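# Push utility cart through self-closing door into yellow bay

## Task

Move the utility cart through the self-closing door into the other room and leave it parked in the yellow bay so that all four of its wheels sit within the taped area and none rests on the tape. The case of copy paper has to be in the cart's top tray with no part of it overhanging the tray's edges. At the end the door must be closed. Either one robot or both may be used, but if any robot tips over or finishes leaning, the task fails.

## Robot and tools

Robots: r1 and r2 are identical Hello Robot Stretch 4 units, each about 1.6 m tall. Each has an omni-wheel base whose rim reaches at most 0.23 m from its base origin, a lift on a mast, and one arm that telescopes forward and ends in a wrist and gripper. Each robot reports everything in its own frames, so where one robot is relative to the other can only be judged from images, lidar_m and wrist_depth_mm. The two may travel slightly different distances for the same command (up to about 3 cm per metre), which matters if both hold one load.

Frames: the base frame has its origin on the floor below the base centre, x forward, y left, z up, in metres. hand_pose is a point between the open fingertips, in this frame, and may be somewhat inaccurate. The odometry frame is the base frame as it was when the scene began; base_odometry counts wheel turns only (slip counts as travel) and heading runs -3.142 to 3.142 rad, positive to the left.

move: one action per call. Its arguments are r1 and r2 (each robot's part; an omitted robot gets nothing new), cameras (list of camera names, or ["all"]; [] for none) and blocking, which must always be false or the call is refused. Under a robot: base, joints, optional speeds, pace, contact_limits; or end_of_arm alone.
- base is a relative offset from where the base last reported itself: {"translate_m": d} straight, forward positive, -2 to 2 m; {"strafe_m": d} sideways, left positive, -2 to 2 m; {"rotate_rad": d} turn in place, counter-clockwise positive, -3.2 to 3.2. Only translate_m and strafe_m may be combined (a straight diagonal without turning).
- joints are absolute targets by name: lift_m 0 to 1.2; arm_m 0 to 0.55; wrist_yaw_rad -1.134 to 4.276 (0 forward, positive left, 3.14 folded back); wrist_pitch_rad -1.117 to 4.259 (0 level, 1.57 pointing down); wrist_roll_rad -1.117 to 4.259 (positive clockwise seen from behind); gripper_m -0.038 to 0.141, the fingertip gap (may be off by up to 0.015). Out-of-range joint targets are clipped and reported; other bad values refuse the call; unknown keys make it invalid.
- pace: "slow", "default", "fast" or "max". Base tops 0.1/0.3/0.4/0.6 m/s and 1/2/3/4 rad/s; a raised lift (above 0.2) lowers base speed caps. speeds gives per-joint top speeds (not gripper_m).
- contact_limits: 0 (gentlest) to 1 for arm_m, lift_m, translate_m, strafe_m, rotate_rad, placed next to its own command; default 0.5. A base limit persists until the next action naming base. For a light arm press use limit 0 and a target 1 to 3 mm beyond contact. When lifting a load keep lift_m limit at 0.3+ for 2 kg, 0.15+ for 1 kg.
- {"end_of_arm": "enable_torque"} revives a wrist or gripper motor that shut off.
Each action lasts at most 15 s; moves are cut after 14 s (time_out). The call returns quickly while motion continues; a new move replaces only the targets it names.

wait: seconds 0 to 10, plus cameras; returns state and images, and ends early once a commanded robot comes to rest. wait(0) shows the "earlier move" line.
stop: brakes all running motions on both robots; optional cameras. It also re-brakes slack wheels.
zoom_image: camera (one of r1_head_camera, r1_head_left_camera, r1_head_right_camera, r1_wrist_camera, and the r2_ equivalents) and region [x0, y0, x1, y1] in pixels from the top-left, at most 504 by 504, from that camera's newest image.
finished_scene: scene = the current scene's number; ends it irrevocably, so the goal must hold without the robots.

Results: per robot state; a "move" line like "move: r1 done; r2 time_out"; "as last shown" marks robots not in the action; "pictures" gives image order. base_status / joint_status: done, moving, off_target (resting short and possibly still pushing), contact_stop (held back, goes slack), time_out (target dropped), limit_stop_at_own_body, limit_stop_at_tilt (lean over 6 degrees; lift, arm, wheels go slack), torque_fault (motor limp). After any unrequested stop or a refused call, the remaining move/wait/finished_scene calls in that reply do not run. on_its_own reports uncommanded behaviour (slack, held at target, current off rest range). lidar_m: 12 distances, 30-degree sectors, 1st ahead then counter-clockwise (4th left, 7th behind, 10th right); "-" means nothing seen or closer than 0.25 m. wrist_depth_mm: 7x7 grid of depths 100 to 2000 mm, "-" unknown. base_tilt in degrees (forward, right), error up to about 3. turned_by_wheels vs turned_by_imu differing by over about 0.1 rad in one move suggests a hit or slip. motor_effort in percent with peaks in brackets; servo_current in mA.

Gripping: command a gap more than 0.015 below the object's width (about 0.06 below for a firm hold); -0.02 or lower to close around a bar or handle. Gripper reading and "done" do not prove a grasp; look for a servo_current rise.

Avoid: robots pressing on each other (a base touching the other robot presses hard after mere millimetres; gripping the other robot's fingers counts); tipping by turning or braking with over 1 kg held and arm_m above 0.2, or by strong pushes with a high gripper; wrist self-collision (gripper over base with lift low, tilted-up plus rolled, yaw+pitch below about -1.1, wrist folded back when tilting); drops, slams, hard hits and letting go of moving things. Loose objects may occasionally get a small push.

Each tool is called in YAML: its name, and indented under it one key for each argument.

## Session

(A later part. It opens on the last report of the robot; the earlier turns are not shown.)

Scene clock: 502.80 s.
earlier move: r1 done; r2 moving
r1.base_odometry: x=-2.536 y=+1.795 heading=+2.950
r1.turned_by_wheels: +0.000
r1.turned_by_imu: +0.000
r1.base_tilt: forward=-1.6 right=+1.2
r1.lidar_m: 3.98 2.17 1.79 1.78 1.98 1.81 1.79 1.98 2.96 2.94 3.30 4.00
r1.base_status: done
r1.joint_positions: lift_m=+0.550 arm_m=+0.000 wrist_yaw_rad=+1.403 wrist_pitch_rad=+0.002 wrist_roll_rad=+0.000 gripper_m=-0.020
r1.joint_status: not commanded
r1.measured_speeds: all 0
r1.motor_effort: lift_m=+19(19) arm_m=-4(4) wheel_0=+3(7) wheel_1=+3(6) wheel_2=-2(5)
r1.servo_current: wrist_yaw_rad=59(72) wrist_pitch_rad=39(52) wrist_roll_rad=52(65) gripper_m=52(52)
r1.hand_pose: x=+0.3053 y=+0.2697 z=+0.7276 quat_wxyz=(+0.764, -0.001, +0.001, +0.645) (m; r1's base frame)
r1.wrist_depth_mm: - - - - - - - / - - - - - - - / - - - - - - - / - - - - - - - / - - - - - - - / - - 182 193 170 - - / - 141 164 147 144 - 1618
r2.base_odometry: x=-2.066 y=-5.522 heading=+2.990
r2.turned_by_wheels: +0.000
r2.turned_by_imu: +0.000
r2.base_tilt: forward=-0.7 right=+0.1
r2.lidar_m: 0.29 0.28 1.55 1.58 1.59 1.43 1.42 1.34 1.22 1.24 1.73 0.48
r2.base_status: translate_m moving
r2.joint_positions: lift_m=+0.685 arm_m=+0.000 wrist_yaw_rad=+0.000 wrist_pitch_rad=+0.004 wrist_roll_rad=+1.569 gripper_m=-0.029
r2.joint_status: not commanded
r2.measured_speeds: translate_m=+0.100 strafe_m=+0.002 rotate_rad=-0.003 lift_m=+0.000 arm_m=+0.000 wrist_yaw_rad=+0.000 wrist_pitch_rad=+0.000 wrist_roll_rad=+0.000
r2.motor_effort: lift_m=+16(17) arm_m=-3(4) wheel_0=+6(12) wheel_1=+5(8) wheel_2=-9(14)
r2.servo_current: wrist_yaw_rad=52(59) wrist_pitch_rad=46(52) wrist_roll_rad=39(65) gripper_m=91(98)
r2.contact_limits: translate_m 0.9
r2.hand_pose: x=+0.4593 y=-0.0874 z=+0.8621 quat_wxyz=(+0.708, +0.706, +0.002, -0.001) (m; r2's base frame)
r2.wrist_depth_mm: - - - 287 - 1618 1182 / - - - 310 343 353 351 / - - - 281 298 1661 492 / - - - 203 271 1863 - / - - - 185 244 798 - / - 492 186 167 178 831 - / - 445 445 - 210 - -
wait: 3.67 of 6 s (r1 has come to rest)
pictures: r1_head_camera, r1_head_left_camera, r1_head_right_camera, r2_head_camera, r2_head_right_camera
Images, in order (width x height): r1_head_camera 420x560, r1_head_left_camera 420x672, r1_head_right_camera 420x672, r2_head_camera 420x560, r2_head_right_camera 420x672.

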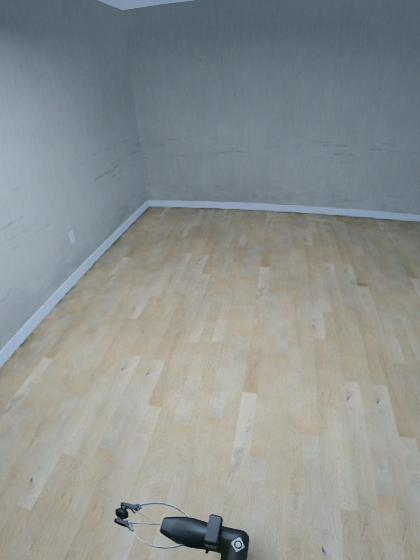

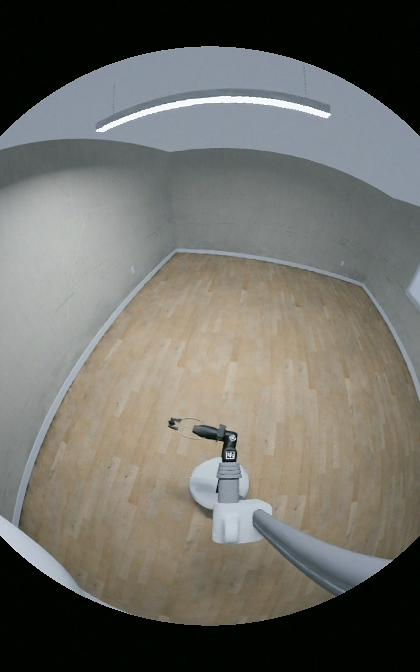

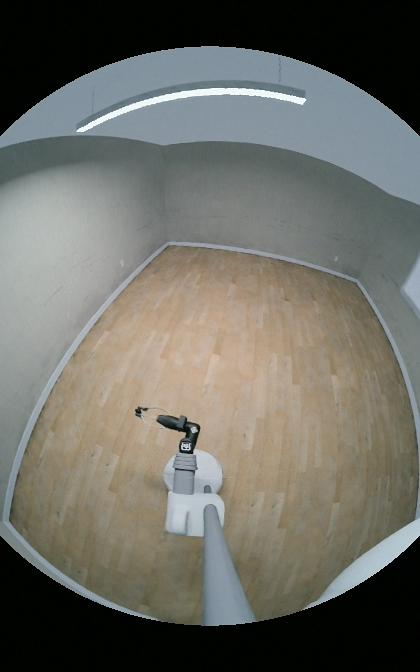

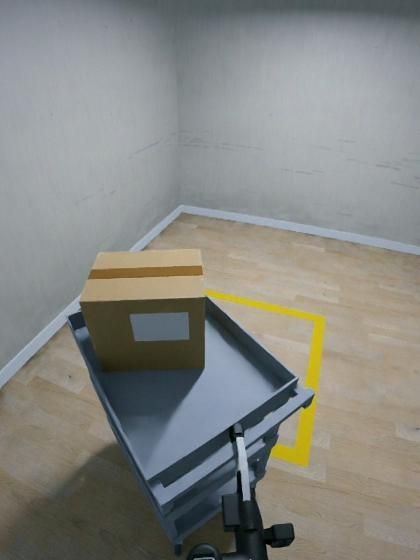

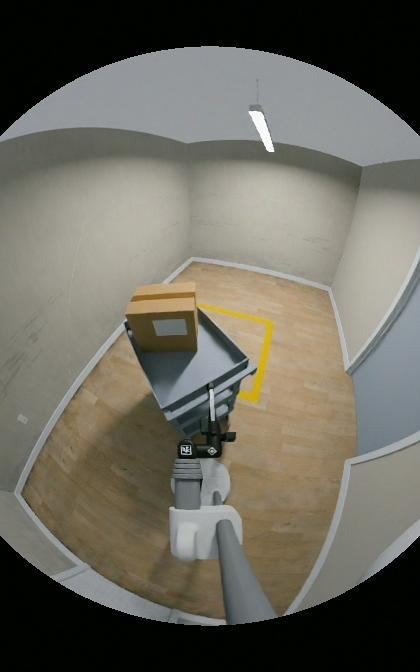

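stop:
  cameras: []

move:
  r2: {"base":{"translate_m":-0.09,"strafe_m":0.336},"pace":"slow","contact_limits":{"strafe_m":0.9}}
  r1: {"base":{"rotate_rad":2.6}}
  blocking: false
  cameras: []

wait:
  seconds: 2
  cameras: []

wait:
  seconds: 3
  cameras: []

move:
  r2: {"base":{"rotate_rad":-0.25},"pace":"slow","contact_limits":{"rotate_rad":0.9}}
  blocking: false
  cameras: []

wait:
  seconds: 3
  cameras: ["r2_head_camera","r1_head_camera"]

Scene clock: 530.33 s.
earlier move: r2 done
r1.base_odometry: x=-2.536 y=+1.795 heading=+2.950
r1.turned_by_wheels: +0.000
r1.turned_by_imu: +0.000
r1.base_tilt: forward=-1.6 right=+1.3
r1.lidar_m: 3.97 2.18 1.78 1.78 1.97 1.80 1.78 2.01 2.99 2.95 3.28 3.99
r1.base_status: done
r1.joint_positions: lift_m=+0.550 arm_m=+0.000 wrist_yaw_rad=+1.403 wrist_pitch_rad=+0.002 wrist_roll_rad=+0.000 gripper_m=-0.020
r1.joint_status: not commanded
r1.measured_speeds: all 0
r1.motor_effort: lift_m=+19(19) arm_m=-4(4) wheel_0=+2(7) wheel_1=+3(6) wheel_2=-2(5)
r1.servo_current: wrist_yaw_rad=46(72) wrist_pitch_rad=39(52) wrist_roll_rad=59(65) gripper_m=46(52)
r1.hand_pose: x=+0.3053 y=+0.2697 z=+0.7276 quat_wxyz=(+0.764, -0.001, +0.001, +0.645) (m; r1's base frame)
r1.wrist_depth_mm: - - - - - - - / - - - - - - - / - - - - - - - / - - - - - - - / - - - - - - - / - - 182 193 170 - - / - 140 164 146 144 - 1576
r2.base_odometry: x=-2.149 y=-5.509 heading=+2.990
r2.turned_by_wheels: +0.000
r2.turned_by_imu: +0.001
r2.base_tilt: forward=-0.7 right=+0.1
r2.lidar_m: 0.27 0.28 1.52 1.57 1.65 1.50 1.54 1.40 1.25 1.29 1.71 0.49
r2.base_status: done
r2.joint_positions: lift_m=+0.685 arm_m=+0.000 wrist_yaw_rad=+0.000 wrist_pitch_rad=+0.004 wrist_roll_rad=+1.569 gripper_m=-0.029
r2.joint_status: not commanded
r2.measured_speeds: all 0
r2.motor_effort: lift_m=+17(17) arm_m=-4(4) wheel_0=+5(12) wheel_1=+4(8) wheel_2=-6(14)
r2.servo_current: wrist_yaw_rad=46(59) wrist_pitch_rad=39(52) wrist_roll_rad=46(65) gripper_m=91(98)
r2.contact_limits: translate_m 0.9
r2.hand_pose: x=+0.4593 y=-0.0874 z=+0.8621 quat_wxyz=(+0.708, +0.706, +0.002, -0.001) (m; r2's base frame)
r2.wrist_depth_mm: - - - - - 1661 1160 / - - - 319 - 1430 1118 / - - - 237 325 1537 466 / - - - 209 281 1661 504 / - - - 187 247 732 - / - - 185 163 179 759 - / - 145 436 - 208 - -
pictures: none
No camera images: "cameras" was empty.

Scene clock: 530.83 s.
move: r1 moving; r2 moving
r1.base_odometry: x=-2.536 y=+1.795 heading=-3.081
r1.turned_by_wheels: +0.252
r1.turned_by_imu: +0.252
r1.base_tilt: forward=-1.6 right=+1.3
r1.lidar_m: 2.83 1.92 1.75 1.80 1.92 1.75 1.82 2.36 2.95 3.02 3.85 3.99
r1.base_status: rotate_rad moving
r1.joint_positions: lift_m=+0.550 arm_m=+0.000 wrist_yaw_rad=+1.403 wrist_pitch_rad=+0.002 wrist_roll_rad=+0.000 gripper_m=-0.020
r1.joint_status: not commanded
r1.measured_speeds: translate_m=-0.001 strafe_m=-0.002 rotate_rad=+0.970 lift_m=+0.000 arm_m=+0.000 wrist_yaw_rad=+0.000 wrist_pitch_rad=+0.000 wrist_roll_rad=+0.000
r1.motor_effort: lift_m=+19(19) arm_m=-4(4) wheel_0=-8(9) wheel_1=-8(8) wheel_2=-5(7)
r1.servo_current: wrist_yaw_rad=52(59) wrist_pitch_rad=46(46) wrist_roll_rad=46(52) gripper_m=46(46)
r1.hand_pose: x=+0.3054 y=+0.2697 z=+0.7276 quat_wxyz=(+0.764, -0.001, +0.001, +0.645) (m; r1's base frame)
r1.wrist_depth_mm: - - - - - - - / - - - - - - - / - - - - - - - / - - - - - - - / - - - - - - - / - - 182 192 170 - - / 1756 1499 163 147 144 - -
r2.base_odometry: x=-2.147 y=-5.522 heading=+2.990
r2.turned_by_wheels: +0.000
r2.turned_by_imu: +0.000
r2.base_tilt: forward=-0.7 right=+0.1
r2.lidar_m: 0.28 0.33 1.51 1.53 1.66 1.50 1.53 1.42 1.27 1.28 1.70 0.48
r2.base_status: translate_m moving; strafe_m moving
r2.joint_positions: lift_m=+0.685 arm_m=+0.000 wrist_yaw_rad=-0.001 wrist_pitch_rad=+0.004 wrist_roll_rad=+1.569 gripper_m=-0.029
r2.joint_status: not commanded
r2.measured_speeds: translate_m=-0.014 strafe_m=+0.049 rotate_rad=+0.000 lift_m=+0.000 arm_m=+0.000 wrist_yaw_rad=-0.013 wrist_pitch_rad=+0.000 wrist_roll_rad=+0.000
r2.motor_effort: lift_m=+16(17) arm_m=-4(4) wheel_0=-5(11) wheel_1=+8(8) wheel_2=+5(7)
r2.servo_current: wrist_yaw_rad=39(52) wrist_pitch_rad=46(52) wrist_roll_rad=59(59) gripper_m=91(91)
r2.contact_limits: strafe_m 0.9
r2.hand_pose: x=+0.4592 y=-0.0877 z=+0.8621 quat_wxyz=(+0.708, +0.706, +0.001, -0.002) (m; r2's base frame)
r2.wrist_depth_mm: - - - 314 - 1661 1138 / - - - 322 364 364 1060 / - - - 294 325 1537 469 / - - - 208 279 1661 504 / - - - 186 241 741 - / - - 186 165 178 750 - / - 433 436 - 206 - -
pictures: none
No camera images: "cameras" was empty.

Scene clock: 532.83 s.
earlier move: r1 moving; r2 moving
r1.base_odometry: x=-2.536 y=+1.795 heading=-0.733
r1.turned_by_wheels: +2.348
r1.turned_by_imu: +2.361
r1.base_tilt: forward=-1.5 right=+1.2
r1.lidar_m: 1.82 1.78 1.94 2.98 2.94 3.23 4.04 4.01 2.27 1.79 1.77 1.94
r1.base_status: rotate_rad moving
r1.joint_positions: lift_m=+0.550 arm_m=+0.000 wrist_yaw_rad=+1.403 wrist_pitch_rad=+0.002 wrist_roll_rad=+0.000 gripper_m=-0.020
r1.joint_status: not commanded
r1.measured_speeds: all 0
r1.motor_effort: lift_m=+19(19) arm_m=-4(4) wheel_0=-1(10) wheel_1=-1(10) wheel_2=+1(8)
r1.servo_current: wrist_yaw_rad=52(65) wrist_pitch_rad=52(52) wrist_roll_rad=46(59) gripper_m=46(52)
r1.hand_pose: x=+0.3054 y=+0.2697 z=+0.7276 quat_wxyz=(+0.764, -0.001, +0.001, +0.645) (m; r1's base frame)
r1.wrist_depth_mm: - - - - - - - / - - - - - 1661 - / - - - - - 1708 - / - - - - - - - / - - - - - - - / - - - 198 1983 - - / 1863 1756 178 184 144 - -
r2.base_odometry: x=-2.127 y=-5.710 heading=+2.990
r2.turned_by_wheels: +0.000
r2.turned_by_imu: +0.000
r2.base_tilt: forward=-0.7 right=+0.1
r2.lidar_m: 0.33 0.32 1.38 1.41 1.54 1.35 1.40 1.56 1.43 1.42 1.93 0.47
r2.base_status: translate_m moving; strafe_m moving
r2.joint_positions: lift_m=+0.685 arm_m=+0.000 wrist_yaw_rad=-0.003 wrist_pitch_rad=+0.004 wrist_roll_rad=+1.569 gripper_m=-0.029
r2.joint_status: not commanded
r2.measured_speeds: translate_m=-0.026 strafe_m=+0.096 rotate_rad=+0.003 lift_m=+0.000 arm_m=+0.000 wrist_yaw_rad=+0.000 wrist_pitch_rad=+0.000 wrist_roll_rad=+0.000
r2.motor_effort: lift_m=+17(17) arm_m=-4(4) wheel_0=-5(15) wheel_1=+5(8) wheel_2=+8(9)
r2.servo_current: wrist_yaw_rad=52(59) wrist_pitch_rad=46(52) wrist_roll_rad=46(59) gripper_m=91(98)
r2.contact_limits: strafe_m 0.9
r2.hand_pose: x=+0.4590 y=-0.0883 z=+0.8621 quat_wxyz=(+0.708, +0.706, +0.000, -0.002) (m; r2's base frame)
r2.wrist_depth_mm: - - - 277 314 314 320 / - - - 278 289 1537 1160 / - - - 260 271 1661 496 / - - - 191 252 820 - / - - 466 181 238 842 - / - 469 186 167 177 - - / - 145 480 - 216 - -
wait: 2.00 s; no rest
pictures: none
No camera images: "cameras" was empty.

Scene clock: 532.93 s.
earlier move: r1 done; r2 moving
r1.base_odometry: x=-2.536 y=+1.795 heading=-0.733
r1.turned_by_wheels: +0.000
r1.turned_by_imu: +0.000
r1.base_tilt: forward=-1.6 right=+1.3
r1.lidar_m: 1.81 1.78 1.98 2.98 2.93 3.21 4.05 4.00 2.25 1.82 1.76 1.93
r1.base_status: done
r1.joint_positions: lift_m=+0.550 arm_m=+0.000 wrist_yaw_rad=+1.403 wrist_pitch_rad=+0.002 wrist_roll_rad=+0.000 gripper_m=-0.020
r1.joint_status: not commanded
r1.measured_speeds: all 0
r1.motor_effort: lift_m=+19(19) arm_m=-4(4) wheel_0=+0(10) wheel_1=-2(10) wheel_2=+2(8)
r1.servo_current: wrist_yaw_rad=59(65) wrist_pitch_rad=39(52) wrist_roll_rad=33(59) gripper_m=46(52)
r1.hand_pose: x=+0.3054 y=+0.2697 z=+0.7276 quat_wxyz=(+0.764, -0.001, +0.001, +0.645) (m; r1's base frame)
r1.wrist_depth_mm: - - - - - - - / - - - - - 1661 - / - - - - - 1661 - / - - - - - - - / - - - - - - - / - - - 198 1983 - - / 1921 1756 178 183 144 - -
r2.base_odometry: x=-2.126 y=-5.720 heading=+2.990
r2.turned_by_wheels: +0.000
r2.turned_by_imu: +0.000
r2.base_tilt: forward=-0.7 right=+0.1
r2.lidar_m: 0.34 0.31 1.37 1.39 1.54 1.35 1.39 1.57 1.42 1.44 1.94 0.46
r2.base_status: translate_m moving; strafe_m moving
r2.joint_positions: lift_m=+0.685 arm_m=+0.000 wrist_yaw_rad=-0.003 wrist_pitch_rad=+0.004 wrist_roll_rad=+1.569 gripper_m=-0.029
r2.joint_status: not commanded
r2.measured_speeds: translate_m=-0.026 strafe_m=+0.097 rotate_rad=-0.001 lift_m=+0.000 arm_m=+0.000 wrist_yaw_rad=+0.000 wrist_pitch_rad=+0.000 wrist_roll_rad=+0.000
r2.motor_effort: lift_m=+17(17) arm_m=-3(4) wheel_0=-9(15) wheel_1=+4(8) wheel_2=+8(9)
r2.servo_current: wrist_yaw_rad=52(59) wrist_pitch_rad=39(52) wrist_roll_rad=33(59) gripper_m=91(98)
r2.contact_limits: strafe_m 0.9
r2.hand_pose: x=+0.4590 y=-0.0883 z=+0.8621 quat_wxyz=(+0.708, +0.706, +0.000, -0.002) (m; r2's base frame)
r2.wrist_depth_mm: - - - 278 312 314 315 / - - - 276 287 1537 1160 / - - - 260 268 1661 492 / - - - 191 251 798 - / - - 462 181 237 842 - / - 473 186 167 177 - - / - 145 484 - 216 - -
wait: 0.10 of 3 s (r1 has come to rest)
pictures: none
No camera images: "cameras" was empty.

Scene clock: 533.43 s.
earlier move: r2 replaced
move: r2 moving
r1: as last shown
r1.lidar_m: 1.79 1.80 1.94 2.96 2.92 3.22 4.07 4.00 2.27 1.78 1.76 1.93
r1.motor_effort: lift_m=+19(19) arm_m=-4(4) wheel_0=+0(1) wheel_1=-2(2) wheel_2=+2(2)
r1.servo_current: wrist_yaw_rad=26(59) wrist_pitch_rad=39(46) wrist_roll_rad=39(59) gripper_m=39(52)
r1.wrist_depth_mm: - - - - - - - / - - - - - 1661 - / - - - - - 1661 - / - - - - - - - / - - - - - - - / - - - 200 - - - / 1863 1808 178 183 144 - -
r2.base_odometry: x=-2.121 y=-5.767 heading=+2.866
r2.turned_by_wheels: -0.124
r2.turned_by_imu: -0.120
r2.base_tilt: forward=-0.7 right=+0.1
r2.lidar_m: 0.32 0.33 1.32 1.33 1.59 1.34 1.35 1.63 1.47 1.46 1.82 0.46
r2.base_status: earlier translate_m replaced; earlier strafe_m replaced; rotate_rad moving
r2.joint_positions: lift_m=+0.685 arm_m=+0.000 wrist_yaw_rad=+0.012 wrist_pitch_rad=+0.004 wrist_roll_rad=+1.569 gripper_m=-0.029
r2.joint_status: not commanded
r2.measured_speeds: translate_m=+0.000 strafe_m=+0.031 rotate_rad=-0.483 lift_m=+0.000 arm_m=+0.000 wrist_yaw_rad=+0.035 wrist_pitch_rad=+0.000 wrist_roll_rad=+0.000
r2.motor_effort: lift_m=+17(17) arm_m=-3(3) wheel_0=+18(18) wheel_1=+4(10) wheel_2=+15(15)
r2.servo_current: wrist_yaw_rad=78(78) wrist_pitch_rad=39(46) wrist_roll_rad=46(52) gripper_m=91(98)
r2.contact_limits: rotate_rad 0.9
r2.hand_pose: x=+0.4603 y=-0.0840 z=+0.8621 quat_wxyz=(+0.708, +0.706, +0.006, +0.003) (m; r2's base frame)
r2.wrist_depth_mm: - - - 273 317 1336 1042 / - - - 281 300 1537 430 / - - - 265 276 1661 500 / - - - 195 257 798 - / - - 492 183 240 842 - / - 469 186 169 177 - - / - - 480 - 217 - -
pictures: none
No camera images: "cameras" was empty.

Scene clock: 534.23 s.
earlier move: r2 done
r1.base_odometry: x=-2.536 y=+1.795 heading=-0.733
r1.turned_by_wheels: +0.000
r1.turned_by_imu: +0.000
r1.base_tilt: forward=-1.6 right=+1.3
r1.lidar_m: 1.80 1.79 1.96 2.95 2.93 3.23 4.06 4.00 2.26 1.78 1.77 1.96
r1.base_status: not commanded
r1.joint_positions: lift_m=+0.550 arm_m=+0.000 wrist_yaw_rad=+1.403 wrist_pitch_rad=+0.002 wrist_roll_rad=+0.000 gripper_m=-0.020
r1.joint_status: not commanded
r1.measured_speeds: all 0
r1.motor_effort: lift_m=+19(19) arm_m=-4(4) wheel_0=+0(1) wheel_1=-1(2) wheel_2=+1(2)
r1.servo_current: wrist_yaw_rad=52(72) wrist_pitch_rad=39(52) wrist_roll_rad=39(65) gripper_m=39(52)
r1.hand_pose: x=+0.3054 y=+0.2697 z=+0.7276 quat_wxyz=(+0.764, -0.001, +0.001, +0.645) (m; r1's base frame)
r1.wrist_depth_mm: - - - - - - - / - - - - - 1618 - / - - - - - 1661 - / - - - - - - - / - - - - - - - / - - - 199 1983 - - / 1921 1756 179 183 144 - -
r2.base_odometry: x=-2.121 y=-5.768 heading=+2.741
r2.turned_by_wheels: -0.125
r2.turned_by_imu: -0.121
r2.base_tilt: forward=-0.7 right=+0.1
r2.lidar_m: 0.26 0.28 1.34 1.32 1.48 1.32 1.31 1.51 1.50 1.46 1.70 0.47
r2.base_status: done
r2.joint_positions: lift_m=+0.685 arm_m=+0.000 wrist_yaw_rad=+0.000 wrist_pitch_rad=+0.004 wrist_roll_rad=+1.569 gripper_m=-0.029
r2.joint_status: not commanded
r2.measured_speeds: all 0
r2.motor_effort: lift_m=+17(17) arm_m=-4(4) wheel_0=+3(18) wheel_1=+4(10) wheel_2=+1(15)
r2.servo_current: wrist_yaw_rad=33(85) wrist_pitch_rad=39(46) wrist_roll_rad=46(59) gripper_m=98(98)
r2.contact_limits: rotate_rad 0.9
r2.hand_pose: x=+0.4593 y=-0.0873 z=+0.8621 quat_wxyz=(+0.708, +0.706, +0.002, -0.001) (m; r2's base frame)
r2.wrist_depth_mm: - - - - - 1708 1160 / - - - 322 - 1430 1098 / - - - 297 330 1537 455 / - - - 210 283 1708 500 / - - - 187 249 1863 - / - - 186 165 178 - - / - 433 433 - 207 - -
wait: 0.80 of 3 s (r2 has come to rest)
pictures: r1_head_camera, r2_head_camera
Images, in order (width x height): r1_head_camera 420x560, r2_head_camera 420x560.

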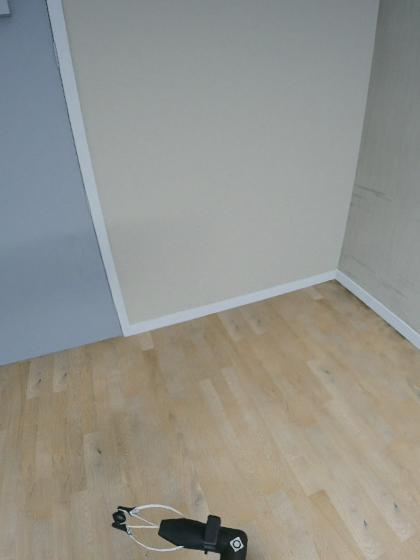

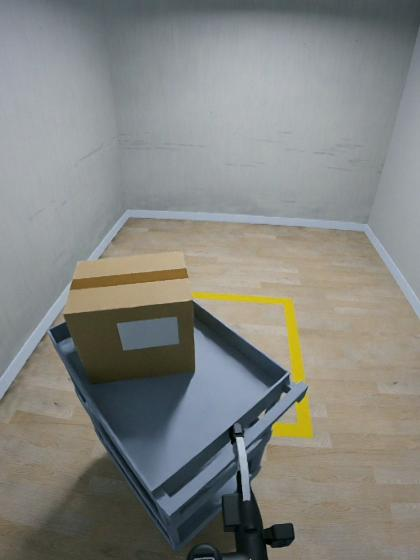

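move:
  r2: {"base":{"translate_m":0.03,"strafe_m":0.75},"pace":"slow","contact_limits":{"strafe_m":0.9}}
  blocking: false
  cameras: []

wait:
  seconds: 9
  cameras: []

move:
  r2: {"base":{"rotate_rad":-0.5},"pace":"slow","contact_limits":{"rotate_rad":0.9}}
  blocking: false
  cameras: []

wait:
  seconds: 3
  cameras: ["r2_head_camera"]

Scene clock: 545.90 s.
move: r2 moving
r1: as last shown
r1.lidar_m: 1.82 1.76 1.98 2.98 2.92 3.22 4.06 4.01 2.28 1.80 1.78 1.95
r1.motor_effort: lift_m=+19(19) arm_m=-4(4) wheel_0=+0(1) wheel_1=-2(2) wheel_2=+2(2)
r1.servo_current: wrist_yaw_rad=46(59) wrist_pitch_rad=46(46) wrist_roll_rad=39(65) gripper_m=46(52)
r1.wrist_depth_mm: - - - - - - - / - - - - - 1708 - / - - - - - 1708 - / - - - - - - - / - - - - - - - / - - - 199 1921 - - / 1921 1808 178 183 144 - -
r2.base_odometry: x=-2.127 y=-5.780 heading=+2.740
r2.turned_by_wheels: -0.001
r2.turned_by_imu: -0.001
r2.base_tilt: forward=-0.7 right=+0.0
r2.lidar_m: 0.26 0.32 1.34 1.32 1.47 1.37 1.32 1.52 1.49 1.49 1.71 0.46
r2.base_status: translate_m moving; strafe_m moving
r2.joint_positions: lift_m=+0.685 arm_m=+0.000 wrist_yaw_rad=-0.004 wrist_pitch_rad=+0.004 wrist_roll_rad=+1.569 gripper_m=-0.029
r2.joint_status: not commanded
r2.measured_speeds: translate_m=+0.002 strafe_m=+0.055 rotate_rad=+0.000 lift_m=+0.000 arm_m=+0.000 wrist_yaw_rad=-0.021 wrist_pitch_rad=+0.000 wrist_roll_rad=+0.000
r2.motor_effort: lift_m=+17(17) arm_m=-4(4) wheel_0=-13(13) wheel_1=+7(9) wheel_2=-9(10)
r2.servo_current: wrist_yaw_rad=52(52) wrist_pitch_rad=46(46) wrist_roll_rad=52(52) gripper_m=91(98)
r2.contact_limits: strafe_m 0.9
r2.hand_pose: x=+0.4589 y=-0.0886 z=+0.8621 quat_wxyz=(+0.708, +0.706, +0.000, -0.003) (m; r2's base frame)
r2.wrist_depth_mm: - - - - - 1618 1182 / - - - 325 - 1464 1118 / - - - 297 330 1576 459 / - - - 210 282 1708 500 / - - - 186 246 1863 - / - - 186 164 179 741 - / - 433 436 - 202 - -
pictures: none
No camera images: "cameras" was empty.

Scene clock: 554.07 s.
earlier move: r2 done
r1.base_odometry: x=-2.536 y=+1.795 heading=-0.733
r1.turned_by_wheels: +0.000
r1.turned_by_imu: -0.001
r1.base_tilt: forward=-1.6 right=+1.2
r1.lidar_m: 1.81 1.79 1.98 2.96 2.93 3.21 4.08 3.98 2.28 1.79 1.77 1.93
r1.base_status: not commanded
r1.joint_positions: lift_m=+0.550 arm_m=+0.000 wrist_yaw_rad=+1.403 wrist_pitch_rad=+0.002 wrist_roll_rad=+0.000 gripper_m=-0.020
r1.joint_status: not commanded
r1.measured_speeds: all 0
r1.motor_effort: lift_m=+19(19) arm_m=-4(4) wheel_0=+0(1) wheel_1=-2(2) wheel_2=+2(2)
r1.servo_current: wrist_yaw_rad=52(72) wrist_pitch_rad=46(52) wrist_roll_rad=39(72) gripper_m=46(52)
r1.hand_pose: x=+0.3054 y=+0.2697 z=+0.7276 quat_wxyz=(+0.764, -0.001, +0.001, +0.645) (m; r1's base frame)
r1.wrist_depth_mm: - - - - - - - / - - - - - 1661 - / - - - - - 1661 - / - - - - - - - / - - - - - - - / - - - 198 1983 - - / 1863 1756 178 183 144 - -
r2.base_odometry: x=-2.442 y=-6.446 heading=+2.740
r2.turned_by_wheels: +0.001
r2.turned_by_imu: +0.000
r2.base_tilt: forward=-0.7 right=+0.0
r2.lidar_m: 0.38 0.38 0.59 0.57 0.65 1.00 1.29 1.35 2.20 2.21 2.55 0.42
r2.base_status: done
r2.joint_positions: lift_m=+0.685 arm_m=+0.000 wrist_yaw_rad=-0.004 wrist_pitch_rad=+0.004 wrist_roll_rad=+1.569 gripper_m=-0.029
r2.joint_status: not commanded
r2.measured_speeds: all 0
r2.motor_effort: lift_m=+17(17) arm_m=-4(4) wheel_0=-6(14) wheel_1=+3(9) wheel_2=-5(12)
r2.servo_current: wrist_yaw_rad=46(65) wrist_pitch_rad=46(52) wrist_roll_rad=52(65) gripper_m=91(104)
r2.contact_limits: strafe_m 0.9
r2.hand_pose: x=+0.4589 y=-0.0887 z=+0.8621 quat_wxyz=(+0.708, +0.706, +0.000, -0.003) (m; r2's base frame)
r2.wrist_depth_mm: - - - 182 245 1661 1138 / - - - 179 240 1661 - / - - 654 177 238 809 - / - - 466 233 235 842 - / - - 492 173 233 820 - / - 525 186 170 177 - - / - - - - - - -
wait: 8.17 of 9 s (r2 has come to rest)
pictures: none
No camera images: "cameras" was empty.

Scene clock: 554.57 s.
move: r2 moving
r1: as last shown
r1.turned_by_imu: +0.000
r1.base_tilt: forward=-1.6 right=+1.3
r1.lidar_m: 1.82 1.76 1.96 2.99 2.93 3.22 4.08 3.99 2.28 1.78 1.77 1.95
r1.servo_current: wrist_yaw_rad=52(52) wrist_pitch_rad=33(46) wrist_roll_rad=46(59) gripper_m=46(46)
r1.wrist_depth_mm: - - - - - - - / - - - - - 1661 - / - - - - - 1661 - / - - - - - - - / - - - - - - - / - - - 198 1983 - - / 1863 1756 178 184 144 - -
r2.base_odometry: x=-2.442 y=-6.446 heading=+2.617
r2.turned_by_wheels: -0.124
r2.turned_by_imu: -0.120
r2.base_tilt: forward=-0.7 right=+0.1
r2.lidar_m: 0.35 0.34 0.60 0.56 0.64 0.88 1.28 1.33 1.90 2.19 2.41 0.43
r2.base_status: rotate_rad moving
r2.joint_positions: lift_m=+0.685 arm_m=+0.000 wrist_yaw_rad=+0.007 wrist_pitch_rad=+0.004 wrist_roll_rad=+1.569 gripper_m=-0.029
r2.joint_status: not commanded
r2.measured_speeds: translate_m=-0.001 strafe_m=-0.001 rotate_rad=-0.484 lift_m=+0.000 arm_m=+0.000 wrist_yaw_rad=+0.000 wrist_pitch_rad=+0.000 wrist_roll_rad=+0.000
r2.motor_effort: lift_m=+17(17) arm_m=-4(4) wheel_0=+11(13) wheel_1=+6(9) wheel_2=+15(15)
r2.servo_current: wrist_yaw_rad=52(59) wrist_pitch_rad=39(46) wrist_roll_rad=33(52) gripper_m=91(98)
r2.contact_limits: rotate_rad 0.9
r2.hand_pose: x=+0.4599 y=-0.0853 z=+0.8621 quat_wxyz=(+0.708, +0.706, +0.004, +0.001) (m; r2's base frame)
r2.wrist_depth_mm: - - - 265 271 1430 1060 / - - - 256 259 1661 1138 / - - - 190 251 1661 - / - - 559 183 244 842 - / - 480 473 178 236 820 - / - 496 187 170 179 - - / - - 521 - 222 - -
pictures: none
No camera images: "cameras" was empty.

Scene clock: 555.77 s.
earlier move: r2 done
r1.base_odometry: x=-2.536 y=+1.795 heading=-0.733
r1.turned_by_wheels: +0.000
r1.turned_by_imu: +0.000
r1.base_tilt: forward=-1.6 right=+1.3
r1.lidar_m: 1.80 1.78 1.99 2.96 2.93 3.19 4.03 4.00 2.28 1.80 1.77 1.94
r1.base_status: not commanded
r1.joint_positions: lift_m=+0.550 arm_m=+0.000 wrist_yaw_rad=+1.403 wrist_pitch_rad=+0.002 wrist_roll_rad=+0.000 gripper_m=-0.020
r1.joint_status: not commanded
r1.measured_speeds: all 0
r1.motor_effort: lift_m=+19(19) arm_m=-4(4) wheel_0=+0(1) wheel_1=-2(2) wheel_2=+2(2)
r1.servo_current: wrist_yaw_rad=52(65) wrist_pitch_rad=39(46) wrist_roll_rad=39(65) gripper_m=46(52)
r1.hand_pose: x=+0.3054 y=+0.2697 z=+0.7276 quat_wxyz=(+0.764, -0.001, +0.001, +0.645) (m; r1's base frame)
r1.wrist_depth_mm: - - - - - - - / - - - - - 1708 - / - - - - - 1661 - / - - - - - - - / - - - - - - - / - - - 199 1921 - - / 1863 1808 178 183 144 - -
r2.base_odometry: x=-2.442 y=-6.446 heading=+2.241
r2.turned_by_wheels: -0.376
r2.turned_by_imu: -0.365
r2.base_tilt: forward=-0.7 right=+0.1
r2.lidar_m: 0.25 0.25 0.70 0.58 0.58 0.67 1.08 1.29 1.38 2.22 2.20 0.53
r2.base_status: done
r2.joint_positions: lift_m=+0.685 arm_m=+0.000 wrist_yaw_rad=-0.003 wrist_pitch_rad=+0.004 wrist_roll_rad=+1.569 gripper_m=-0.029
r2.joint_status: not commanded
r2.measured_speeds: all 0
r2.motor_effort: lift_m=+17(17) arm_m=-4(4) wheel_0=+2(14) wheel_1=+6(9) wheel_2=+2(16)
r2.servo_current: wrist_yaw_rad=39(72) wrist_pitch_rad=46(52) wrist_roll_rad=39(59) gripper_m=91(98)
r2.contact_limits: rotate_rad 0.9
r2.hand_pose: x=+0.4590 y=-0.0883 z=+0.8621 quat_wxyz=(+0.708, +0.706, +0.000, -0.003) (m; r2's base frame)
r2.wrist_depth_mm: - - - - - 1661 1205 / - - - - - 1661 1182 / - - - 355 - 1499 1060 / - - - 231 340 1576 1255 / - - - 183 259 1661 496 / - - 185 154 179 1576 - / - - 525 - 192 187 -
wait: 1.20 of 3 s (r2 has come to rest)
pictures: r2_head_camera
Images, in order (width x height): r2_head_camera 420x560.

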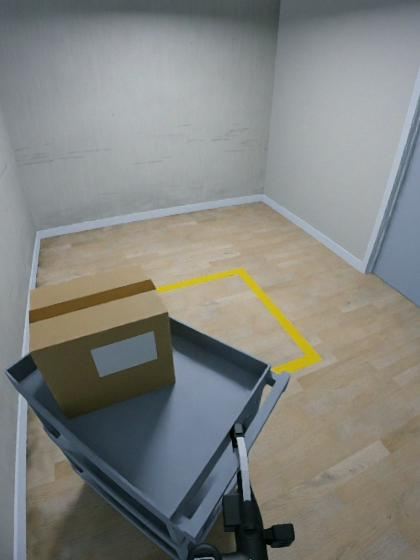

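move:
  r2: {"base":{"translate_m":0.0,"strafe_m":-0.2},"pace":"slow","contact_limits":{"strafe_m":0.9}}
  blocking: false
  cameras: []

wait:
  seconds: 4
  cameras: []

move:
  r2: {"base":{"rotate_rad":0.35},"pace":"slow","contact_limits":{"rotate_rad":0.9}}
  blocking: false
  cameras: []

wait:
  seconds: 3
  cameras: []

move:
  r2: {"base":{"translate_m":-0.08,"strafe_m":-0.28},"pace":"slow","contact_limits":{"strafe_m":0.9}}
  blocking: false
  cameras: []

wait:
  seconds: 5
  cameras: []

move:
  r2: {"base":{"rotate_rad":0.35},"pace":"slow","contact_limits":{"rotate_rad":0.9}}
  blocking: false
  cameras: []

wait:
  seconds: 3
  cameras: ["r2_head_camera"]

Scene clock: 599.70 s.
move: r2 moving
r1: as last shown
r1.base_tilt: forward=-1.6 right=+1.2
r1.lidar_m: 1.81 1.77 1.95 2.98 2.92 3.19 4.03 3.99 2.26 1.81 1.77 1.95
r1.servo_current: wrist_yaw_rad=46(91) wrist_pitch_rad=46(46) wrist_roll_rad=65(78) gripper_m=52(52)
r1.wrist_depth_mm: - - - - - - - / - - - - - 1708 - / - - - - - 1708 - / - - - - - - - / - - - - - - - / - - - 199 1921 - - / 1863 1756 178 183 144 - -
r2.base_odometry: x=-2.431 y=-6.438 heading=+2.242
r2.turned_by_wheels: +0.000
r2.turned_by_imu: +0.001
r2.base_tilt: forward=-0.6 right=+0.0
r2.lidar_m: 0.25 0.27 0.76 0.57 0.58 0.68 1.08 1.26 1.41 2.22 2.19 0.50
r2.base_status: translate_m moving; strafe_m moving
r2.joint_positions: lift_m=+0.685 arm_m=+0.000 wrist_yaw_rad=+0.002 wrist_pitch_rad=+0.004 wrist_roll_rad=+1.569 gripper_m=-0.029
r2.joint_status: not commanded
r2.measured_speeds: translate_m=+0.000 strafe_m=-0.056 rotate_rad=+0.003 lift_m=+0.000 arm_m=+0.000 wrist_yaw_rad=+0.030 wrist_pitch_rad=+0.000 wrist_roll_rad=+0.000
r2.motor_effort: lift_m=+17(17) arm_m=-4(4) wheel_0=+13(13) wheel_1=-8(8) wheel_2=+0(2)
r2.servo_current: wrist_yaw_rad=52(59) wrist_pitch_rad=46(46) wrist_roll_rad=46(59) gripper_m=91(91)
r2.contact_limits: strafe_m 0.9
r2.hand_pose: x=+0.4595 y=-0.0869 z=+0.8621 quat_wxyz=(+0.708, +0.706, +0.002, -0.001) (m; r2's base frame)
r2.wrist_depth_mm: - - - - - 1708 1138 / - - - - - 1708 1138 / - - - 353 - 397 394 / - - - 231 324 1708 1229 / - - - 191 260 1661 496 / - - 187 156 179 627 - / - - 462 - 196 - -
pictures: none
No camera images: "cameras" was empty.

Scene clock: 602.37 s.
earlier move: r2 done
r1.base_odometry: x=-2.536 y=+1.795 heading=-0.733
r1.turned_by_wheels: +0.000
r1.turned_by_imu: +0.000
r1.base_tilt: forward=-1.6 right=+1.3
r1.lidar_m: 1.81 1.78 1.98 2.95 2.94 3.24 4.04 3.99 2.25 1.81 1.76 1.93
r1.base_status: not commanded
r1.joint_positions: lift_m=+0.550 arm_m=+0.000 wrist_yaw_rad=+1.403 wrist_pitch_rad=+0.002 wrist_roll_rad=+0.000 gripper_m=-0.020
r1.joint_status: not commanded
r1.measured_speeds: all 0
r1.motor_effort: lift_m=+19(19) arm_m=-4(4) wheel_0=+0(1) wheel_1=-2(2) wheel_2=+2(2)
r1.servo_current: wrist_yaw_rad=59(91) wrist_pitch_rad=39(52) wrist_roll_rad=59(78) gripper_m=39(52)
r1.hand_pose: x=+0.3054 y=+0.2697 z=+0.7276 quat_wxyz=(+0.764, -0.001, +0.001, +0.645) (m; r1's base frame)
r1.wrist_depth_mm: - - - - - - - / - - - - - 1708 - / - - - - - 1661 - / - - - - - - - / - - - - - - - / - - - 199 1983 - - / 1863 1756 178 184 143 - -
r2.base_odometry: x=-2.285 y=-6.322 heading=+2.242
r2.turned_by_wheels: +0.000
r2.turned_by_imu: +0.002
r2.base_tilt: forward=-0.7 right=+0.1
r2.lidar_m: 0.25 0.25 0.74 0.78 0.76 0.88 1.24 1.21 1.32 2.04 2.02 0.53
r2.base_status: done
r2.joint_positions: lift_m=+0.685 arm_m=+0.000 wrist_yaw_rad=+0.014 wrist_pitch_rad=+0.004 wrist_roll_rad=+1.569 gripper_m=-0.029
r2.joint_status: not commanded
r2.measured_speeds: all 0
r2.motor_effort: lift_m=+17(17) arm_m=+4(4) wheel_0=+6(18) wheel_1=-1(9) wheel_2=+2(3)
r2.servo_current: wrist_yaw_rad=91(98) wrist_pitch_rad=39(52) wrist_roll_rad=39(59) gripper_m=91(98)
r2.contact_limits: strafe_m 0.9
r2.hand_pose: x=+0.4605 y=-0.0833 z=+0.8621 quat_wxyz=(+0.708, +0.706, +0.006, +0.004) (m; r2's base frame)
r2.wrist_depth_mm: - - - - - 1661 1229 / - - - - - 1708 1160 / - - - 362 - 1618 1118 / - - - 248 384 1537 397 / - - - 190 273 1661 484 / - - - 156 179 1618 544 / - - - - 195 - -
wait: 2.67 of 4 s (r2 has come to rest)
pictures: none
No camera images: "cameras" was empty.

Scene clock: 602.87 s.
move: r2 moving
r1: as last shown
r1.lidar_m: 1.82 1.78 1.95 2.94 2.94 3.22 4.05 4.00 2.27 1.80 1.79 1.95
r1.motor_effort: lift_m=+19(19) arm_m=-4(4) wheel_0=+0(0) wheel_1=-2(2) wheel_2=+2(2)
r1.servo_current: wrist_yaw_rad=52(65) wrist_pitch_rad=39(46) wrist_roll_rad=52(65) gripper_m=46(52)
r1.wrist_depth_mm: - - - - - - - / - - - - - 1618 - / - - - - - 1661 - / - - - - - - - / - - - - - - - / - - - 200 1921 - - / 1863 1756 178 183 144 - -
r2.base_odometry: x=-2.285 y=-6.322 heading=+2.365
r2.turned_by_wheels: +0.123
r2.turned_by_imu: +0.119
r2.base_tilt: forward=-0.7 right=+0.1
r2.lidar_m: 0.25 0.30 0.90 0.77 0.77 0.93 1.21 1.22 1.42 2.02 2.02 0.51
r2.base_status: rotate_rad moving
r2.joint_positions: lift_m=+0.685 arm_m=+0.000 wrist_yaw_rad=-0.012 wrist_pitch_rad=+0.004 wrist_roll_rad=+1.569 gripper_m=-0.029
r2.joint_status: not commanded
r2.measured_speeds: translate_m=-0.002 strafe_m=+0.000 rotate_rad=+0.483 lift_m=+0.000 arm_m=+0.000 wrist_yaw_rad=-0.071 wrist_pitch_rad=+0.000 wrist_roll_rad=+0.000
r2.motor_effort: lift_m=+17(17) arm_m=+4(4) wheel_0=-12(12) wheel_1=-7(8) wheel_2=-18(18)
r2.servo_current: wrist_yaw_rad=72(78) wrist_pitch_rad=52(52) wrist_roll_rad=46(52) gripper_m=85(91)
r2.contact_limits: rotate_rad 0.9
r2.hand_pose: x=+0.4582 y=-0.0908 z=+0.8621 quat_wxyz=(+0.708, +0.706, -0.003, -0.006) (m; r2's base frame)
r2.wrist_depth_mm: - - - - - 1661 1205 / - - - - - 1661 1160 / - - - 357 - 1499 1078 / - - - 230 342 1576 469 / - - - 181 257 1708 496 / - - 187 149 180 1618 - / - - - - 196 - -
pictures: none
No camera images: "cameras" was empty.

Scene clock: 604.10 s.
earlier move: r2 done
r1.base_odometry: x=-2.536 y=+1.795 heading=-0.733
r1.turned_by_wheels: +0.000
r1.turned_by_imu: +0.000
r1.base_tilt: forward=-1.6 right=+1.3
r1.lidar_m: 1.82 1.77 1.98 2.98 2.92 3.20 4.07 3.99 2.23 1.79 1.77 1.97
r1.base_status: not commanded
r1.joint_positions: lift_m=+0.550 arm_m=+0.000 wrist_yaw_rad=+1.403 wrist_pitch_rad=+0.002 wrist_roll_rad=+0.000 gripper_m=-0.020
r1.joint_status: not commanded
r1.measured_speeds: all 0
r1.motor_effort: lift_m=+19(19) arm_m=-4(4) wheel_0=+0(1) wheel_1=-2(2) wheel_2=+2(2)
r1.servo_current: wrist_yaw_rad=52(72) wrist_pitch_rad=39(52) wrist_roll_rad=59(65) gripper_m=46(52)
r1.hand_pose: x=+0.3054 y=+0.2697 z=+0.7276 quat_wxyz=(+0.764, -0.001, +0.001, +0.645) (m; r1's base frame)
r1.wrist_depth_mm: - - - - - - - / - - - - - 1661 - / - - - - - 1708 - / - - - - - - - / - - - - - - - / - - - 200 1921 - - / 1863 1756 178 183 144 - -
r2.base_odometry: x=-2.286 y=-6.322 heading=+2.591
r2.turned_by_wheels: +0.227
r2.turned_by_imu: +0.217
r2.base_tilt: forward=-0.7 right=+0.1
r2.lidar_m: 0.31 0.31 0.80 0.77 0.82 1.14 1.20 1.25 1.77 2.01 2.08 0.46
r2.base_status: done
r2.joint_positions: lift_m=+0.685 arm_m=+0.000 wrist_yaw_rad=-0.001 wrist_pitch_rad=+0.004 wrist_roll_rad=+1.569 gripper_m=-0.029
r2.joint_status: not commanded
r2.measured_speeds: all 0
r2.motor_effort: lift_m=+17(17) arm_m=-4(4) wheel_0=+0(18) wheel_1=-5(9) wheel_2=+2(20)
r2.servo_current: wrist_yaw_rad=46(124) wrist_pitch_rad=39(52) wrist_roll_rad=52(65) gripper_m=85(91)
r2.contact_limits: rotate_rad 0.9
r2.hand_pose: x=+0.4592 y=-0.0877 z=+0.8621 quat_wxyz=(+0.708, +0.706, +0.001, -0.002) (m; r2's base frame)
r2.wrist_depth_mm: - - - 285 - 1661 1160 / - - - 309 336 342 343 / - - - 225 298 1708 1160 / - - - 204 266 1661 535 / - - - 187 246 741 - / - 512 186 170 178 - - / - 144 449 - 213 123 -
wait: 1.23 of 3 s (r2 has come to rest)
pictures: none
No camera images: "cameras" was empty.

Scene clock: 604.60 s.
move: r2 moving
r1: as last shown
r1.base_tilt: forward=-1.6 right=+1.2
r1.lidar_m: 1.82 1.77 1.97 2.98 2.92 3.22 4.05 4.00 2.28 1.80 1.76 1.95
r1.motor_effort: lift_m=+19(19) arm_m=-4(4) wheel_0=-1(1) wheel_1=-2(2) wheel_2=+2(2)
r1.servo_current: wrist_yaw_rad=52(65) wrist_pitch_rad=39(52) wrist_roll_rad=46(59) gripper_m=39(46)
r1.wrist_depth_mm: - - - - - - - / - - - - - 1661 - / - - - - - 1661 - / - - - - - - - / - - - - - - - / - - - 198 1921 - - / 1863 1756 178 183 144 - -
r2.base_odometry: x=-2.276 y=-6.313 heading=+2.592
r2.turned_by_wheels: +0.001
r2.turned_by_imu: +0.001
r2.base_tilt: forward=-0.6 right=+0.0
r2.lidar_m: 0.29 0.29 0.83 0.78 0.83 1.14 1.21 1.23 1.73 2.00 2.11 0.47
r2.base_status: translate_m moving; strafe_m moving
r2.joint_positions: lift_m=+0.685 arm_m=+0.000 wrist_yaw_rad=+0.003 wrist_pitch_rad=+0.004 wrist_roll_rad=+1.569 gripper_m=-0.029
r2.joint_status: not commanded
r2.measured_speeds: translate_m=-0.014 strafe_m=-0.048 rotate_rad=+0.000 lift_m=+0.000 arm_m=+0.000 wrist_yaw_rad=+0.015 wrist_pitch_rad=+0.000 wrist_roll_rad=+0.000
r2.motor_effort: lift_m=+17(17) arm_m=-4(4) wheel_0=+5(11) wheel_1=-8(9) wheel_2=+9(9)
r2.servo_current: wrist_yaw_rad=59(59) wrist_pitch_rad=46(52) wrist_roll_rad=52(52) gripper_m=91(91)
r2.contact_limits: strafe_m 0.9
r2.hand_pose: x=+0.4596 y=-0.0865 z=+0.8621 quat_wxyz=(+0.708, +0.706, +0.003, +0.000) (m; r2's base frame)
r2.wrist_depth_mm: - - - 278 - 1618 1160 / - - - 306 332 336 336 / - - - 224 294 1708 1205 / - - - 204 265 1708 - / - - - 187 245 831 - / - 488 185 171 178 - - / - 144 452 - - - -
pictures: none
No camera images: "cameras" was empty.

Scene clock: 608.27 s.
earlier move: r2 done
r1.base_odometry: x=-2.536 y=+1.795 heading=-0.733
r1.turned_by_wheels: +0.000
r1.turned_by_imu: +0.000
r1.base_tilt: forward=-1.6 right=+1.3
r1.lidar_m: 1.82 1.79 1.96 2.96 2.94 3.22 4.05 3.98 2.27 1.80 1.77 1.93
r1.base_status: not commanded
r1.joint_positions: lift_m=+0.550 arm_m=+0.000 wrist_yaw_rad=+1.403 wrist_pitch_rad=+0.002 wrist_roll_rad=+0.000 gripper_m=-0.020
r1.joint_status: not commanded
r1.measured_speeds: all 0
r1.motor_effort: lift_m=+19(19) arm_m=-4(4) wheel_0=+0(1) wheel_1=-2(2) wheel_2=+2(2)
r1.servo_current: wrist_yaw_rad=33(72) wrist_pitch_rad=39(52) wrist_roll_rad=46(59) gripper_m=39(52)
r1.hand_pose: x=+0.3054 y=+0.2697 z=+0.7276 quat_wxyz=(+0.764, -0.001, +0.001, +0.645) (m; r1's base frame)
r1.wrist_depth_mm: - - - - - - - / - - - - - 1708 - / - - - - - 1708 - / - - - - - - - / - - - - - - - / - - - 200 - - - / 1863 1808 178 183 144 - -
r2.base_odometry: x=-2.071 y=-6.125 heading=+2.592
r2.turned_by_wheels: +0.000
r2.turned_by_imu: +0.001
r2.base_tilt: forward=-0.7 right=+0.0
r2.lidar_m: 0.25 0.26 1.08 1.05 1.11 1.19 1.08 1.19 1.66 1.74 1.83 0.49
r2.base_status: done
r2.joint_positions: lift_m=+0.685 arm_m=+0.000 wrist_yaw_rad=+0.005 wrist_pitch_rad=+0.004 wrist_roll_rad=+1.569 gripper_m=-0.029
r2.joint_status: not commanded
r2.measured_speeds: all 0
r2.motor_effort: lift_m=+17(17) arm_m=-4(4) wheel_0=+5(16) wheel_1=-4(9) wheel_2=+7(11)
r2.servo_current: wrist_yaw_rad=46(59) wrist_pitch_rad=52(52) wrist_roll_rad=46(65) gripper_m=85(98)
r2.contact_limits: strafe_m 0.9
r2.hand_pose: x=+0.4597 y=-0.0860 z=+0.8621 quat_wxyz=(+0.708, +0.706, +0.003, +0.000) (m; r2's base frame)
r2.wrist_depth_mm: - - - - - 1618 1160 / - - - 327 - 1708 1182 / - - - 317 362 375 373 / - - - 216 298 1708 484 / - - - 193 255 1708 535 / - - 185 166 179 691 - / - 421 418 - 207 - -
wait: 3.67 of 5 s (r2 has come to rest)
pictures: none
No camera images: "cameras" was empty.

Scene clock: 608.77 s.
move: r2 moving
r1: as last shown
r1.lidar_m: 1.80 1.79 1.96 2.98 2.92 3.20 4.03 3.98 2.28 1.77 1.76 1.95
r1.servo_current: wrist_yaw_rad=46(65) wrist_pitch_rad=46(52) wrist_roll_rad=46(59) gripper_m=46(46)
r1.wrist_depth_mm: - - - - - - - / - - - - - 1661 - / - - - - - 1708 - / - - - - - - - / - - - - - - - / - - - 198 1921 - - / 1863 1708 178 183 144 - -
r2.base_odometry: x=-2.071 y=-6.125 heading=+2.715
r2.turned_by_wheels: +0.123
r2.turned_by_imu: +0.118
r2.base_tilt: forward=-0.7 right=+0.1
r2.lidar_m: 0.26 0.31 1.07 1.05 1.18 1.17 1.11 1.23 1.77 1.73 1.87 0.49
r2.base_status: rotate_rad moving
r2.joint_positions: lift_m=+0.685 arm_m=+0.000 wrist_yaw_rad=-0.015 wrist_pitch_rad=+0.004 wrist_roll_rad=+1.569 gripper_m=-0.029
r2.joint_status: not commanded
r2.measured_speeds: translate_m=+0.001 strafe_m=+0.001 rotate_rad=+0.482 lift_m=+0.000 arm_m=+0.000 wrist_yaw_rad=-0.044 wrist_pitch_rad=+0.000 wrist_roll_rad=+0.000
r2.motor_effort: lift_m=+17(17) arm_m=-4(4) wheel_0=-14(15) wheel_1=-9(9) wheel_2=-19(19)
r2.servo_current: wrist_yaw_rad=104(104) wrist_pitch_rad=39(46) wrist_roll_rad=52(52) gripper_m=91(91)
r2.contact_limits: rotate_rad 0.9
r2.hand_pose: x=+0.4580 y=-0.0917 z=+0.8621 quat_wxyz=(+0.708, +0.706, -0.004, -0.007) (m; r2's base frame)
r2.wrist_depth_mm: - - - - - 1756 1182 / - - - 330 - 1576 1160 / - - - 244 338 1499 421 / - - - 211 278 1708 488 / - - - 181 248 1708 - / - - 185 159 180 715 - / - - 424 - 205 126 -
pictures: none
No camera images: "cameras" was empty.

Scene clock: 609.73 s.
earlier move: r2 done
r1.base_odometry: x=-2.536 y=+1.795 heading=-0.733
r1.turned_by_wheels: +0.000
r1.turned_by_imu: +0.000
r1.base_tilt: forward=-1.6 right=+1.3
r1.lidar_m: 1.82 1.78 1.98 2.97 2.93 3.24 4.05 3.99 2.29 1.80 1.77 1.94
r1.base_status: not commanded
r1.joint_positions: lift_m=+0.550 arm_m=+0.000 wrist_yaw_rad=+1.403 wrist_pitch_rad=+0.002 wrist_roll_rad=+0.000 gripper_m=-0.020
r1.joint_status: not commanded
r1.measured_speeds: all 0
r1.motor_effort: lift_m=+19(19) arm_m=-4(4) wheel_0=+0(1) wheel_1=-2(2) wheel_2=+2(2)
r1.servo_current: wrist_yaw_rad=46(65) wrist_pitch_rad=46(52) wrist_roll_rad=59(65) gripper_m=39(46)
r1.hand_pose: x=+0.3054 y=+0.2697 z=+0.7276 quat_wxyz=(+0.764, -0.001, +0.001, +0.645) (m; r1's base frame)
r1.wrist_depth_mm: - - - - - - - / - - - - - 1661 - / - - - - - 1618 - / - - - - - - - / - - - - - - - / - - - 199 1921 - - / 1921 1756 178 183 144 - -
r2.base_odometry: x=-2.071 y=-6.125 heading=+2.941
r2.turned_by_wheels: +0.226
r2.turned_by_imu: +0.219
r2.base_tilt: forward=-0.7 right=+0.1
r2.lidar_m: 0.34 0.33 1.04 1.06 1.29 1.11 1.09 1.41 1.74 1.75 2.22 0.46
r2.base_status: done
r2.joint_positions: lift_m=+0.685 arm_m=+0.000 wrist_yaw_rad=+0.002 wrist_pitch_rad=+0.004 wrist_roll_rad=+1.569 gripper_m=-0.029
r2.joint_status: not commanded
r2.measured_speeds: all 0
r2.motor_effort: lift_m=+17(17) arm_m=-4(4) wheel_0=-5(16) wheel_1=-3(10) wheel_2=-7(19)
r2.servo_current: wrist_yaw_rad=46(104) wrist_pitch_rad=39(52) wrist_roll_rad=52(65) gripper_m=91(91)
r2.contact_limits: rotate_rad 0.9
r2.hand_pose: x=+0.4595 y=-0.0870 z=+0.8621 quat_wxyz=(+0.708, +0.706, +0.002, -0.001) (m; r2's base frame)
r2.wrist_depth_mm: - - - 223 294 300 300 / - - - 211 279 1618 1160 / - - - 201 262 1708 - / - - - 189 250 831 - / - - 466 182 239 820 - / - 469 185 173 177 - - / - 136 492 - 220 - -
wait: 0.97 of 3 s (r2 has come to rest)
pictures: r2_head_camera
Images, in order (width x height): r2_head_camera 420x560.

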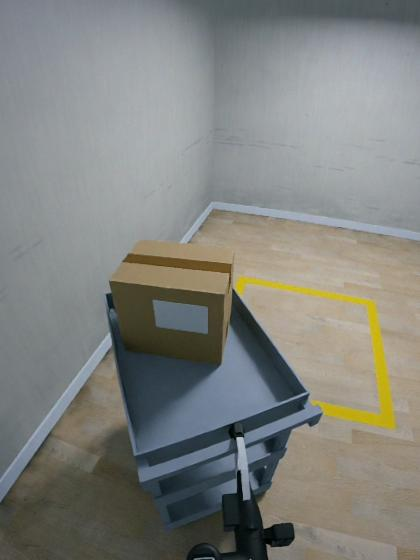

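move:
  r2: {"base":{"translate_m":-0.36,"strafe_m":-0.44},"pace":"slow","contact_limits":{"strafe_m":0.9}}
  blocking: false
  cameras: []

wait:
  seconds: 7
  cameras: ["r2_head_camera"]

Scene clock: 623.90 s.
move: r2 moving
r1: as last shown
r1.lidar_m: 1.81 1.77 1.97 2.97 2.93 3.21 4.05 4.00 2.27 1.81 1.78 1.98
r1.motor_effort: lift_m=+19(19) arm_m=-4(4) wheel_0=+0(1) wheel_1=-1(2) wheel_2=+2(2)
r1.servo_current: wrist_yaw_rad=46(59) wrist_pitch_rad=33(46) wrist_roll_rad=46(59) gripper_m=46(46)
r1.wrist_depth_mm: - - - - - - - / - - - - - 1708 - / - - - - - 1661 - / - - - - - - - / - - - - - - - / - - - 198 1983 - - / 1863 1708 178 183 144 - -
r2.base_odometry: x=-2.062 y=-6.117 heading=+2.942
r2.turned_by_wheels: +0.001
r2.turned_by_imu: +0.002
r2.base_tilt: forward=-0.6 right=+0.1
r2.lidar_m: 0.34 0.36 1.06 1.08 1.25 1.12 1.09 1.37 1.73 1.74 2.21 0.46
r2.base_status: translate_m moving; strafe_m moving
r2.joint_positions: lift_m=+0.685 arm_m=+0.000 wrist_yaw_rad=+0.002 wrist_pitch_rad=+0.004 wrist_roll_rad=+1.569 gripper_m=-0.029
r2.joint_status: not commanded
r2.measured_speeds: translate_m=-0.032 strafe_m=-0.039 rotate_rad=+0.003 lift_m=+0.000 arm_m=+0.000 wrist_yaw_rad=+0.013 wrist_pitch_rad=+0.000 wrist_roll_rad=+0.000
r2.motor_effort: lift_m=+17(17) arm_m=-4(4) wheel_0=+9(9) wheel_1=-9(10) wheel_2=+14(14)
r2.servo_current: wrist_yaw_rad=52(52) wrist_pitch_rad=46(46) wrist_roll_rad=52(52) gripper_m=85(91)
r2.contact_limits: strafe_m 0.9
r2.hand_pose: x=+0.4595 y=-0.0867 z=+0.8621 quat_wxyz=(+0.708, +0.706, +0.002, -0.001) (m; r2's base frame)
r2.wrist_depth_mm: - - - 220 291 296 297 / - - - 208 274 1537 1160 / - - - 196 260 1863 521 / - - - 188 250 831 - / - 521 466 182 239 - - / - 473 185 173 177 - - / - 136 500 - 222 - -
pictures: none
No camera images: "cameras" was empty.

Scene clock: 630.37 s.
earlier move: r2 done
r1.base_odometry: x=-2.536 y=+1.795 heading=-0.733
r1.turned_by_wheels: +0.000
r1.turned_by_imu: +0.000
r1.base_tilt: forward=-1.6 right=+1.3
r1.lidar_m: 1.84 1.78 1.98 2.97 2.93 3.21 4.03 3.99 2.26 1.78 1.75 1.96
r1.base_status: not commanded
r1.joint_positions: lift_m=+0.550 arm_m=+0.000 wrist_yaw_rad=+1.403 wrist_pitch_rad=+0.002 wrist_roll_rad=+0.000 gripper_m=-0.020
r1.joint_status: not commanded
r1.measured_speeds: all 0
r1.motor_effort: lift_m=+19(19) arm_m=-4(4) wheel_0=+0(1) wheel_1=-2(2) wheel_2=+2(2)
r1.servo_current: wrist_yaw_rad=46(78) wrist_pitch_rad=39(52) wrist_roll_rad=59(72) gripper_m=39(52)
r1.hand_pose: x=+0.3054 y=+0.2697 z=+0.7276 quat_wxyz=(+0.764, -0.001, +0.001, +0.645) (m; r1's base frame)
r1.wrist_depth_mm: - - - - - - - / - - - - - 1708 - / - - - - - 1708 - / - - - - - - - / - - - - - - - / - - - 199 1921 - - / 1983 1756 178 183 144 - -
r2.base_odometry: x=-1.631 y=-5.766 heading=+2.942
r2.turned_by_wheels: +0.000
r2.turned_by_imu: +0.002
r2.base_tilt: forward=-0.7 right=+0.0
r2.lidar_m: 0.30 0.27 1.58 1.58 1.03 0.91 0.93 1.16 1.18 1.23 1.50 0.46
r2.base_status: done
r2.joint_positions: lift_m=+0.685 arm_m=+0.000 wrist_yaw_rad=+0.004 wrist_pitch_rad=+0.004 wrist_roll_rad=+1.569 gripper_m=-0.029
r2.joint_status: not commanded
r2.measured_speeds: all 0
r2.motor_effort: lift_m=+17(17) arm_m=-4(4) wheel_0=+7(12) wheel_1=-3(10) wheel_2=+8(14)
r2.servo_current: wrist_yaw_rad=52(65) wrist_pitch_rad=46(52) wrist_roll_rad=39(59) gripper_m=85(98)
r2.contact_limits: strafe_m 0.9
r2.hand_pose: x=+0.4596 y=-0.0864 z=+0.8621 quat_wxyz=(+0.708, +0.706, +0.003, +0.000) (m; r2's base frame)
r2.wrist_depth_mm: - - - - - 1863 1182 / - - - 315 347 1464 1118 / - - - 236 322 1576 1160 / - - - 206 273 1708 517 / - - - 190 248 741 - / - - 184 170 178 - - / - 436 436 - 212 - -
wait: 6.47 of 7 s (r2 has come to rest)
pictures: r2_head_camera
Images, in order (width x height): r2_head_camera 420x560.

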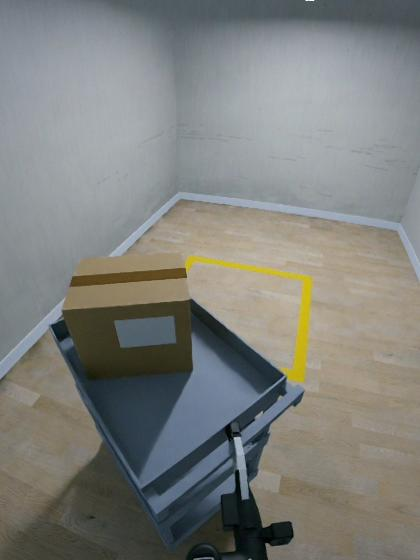

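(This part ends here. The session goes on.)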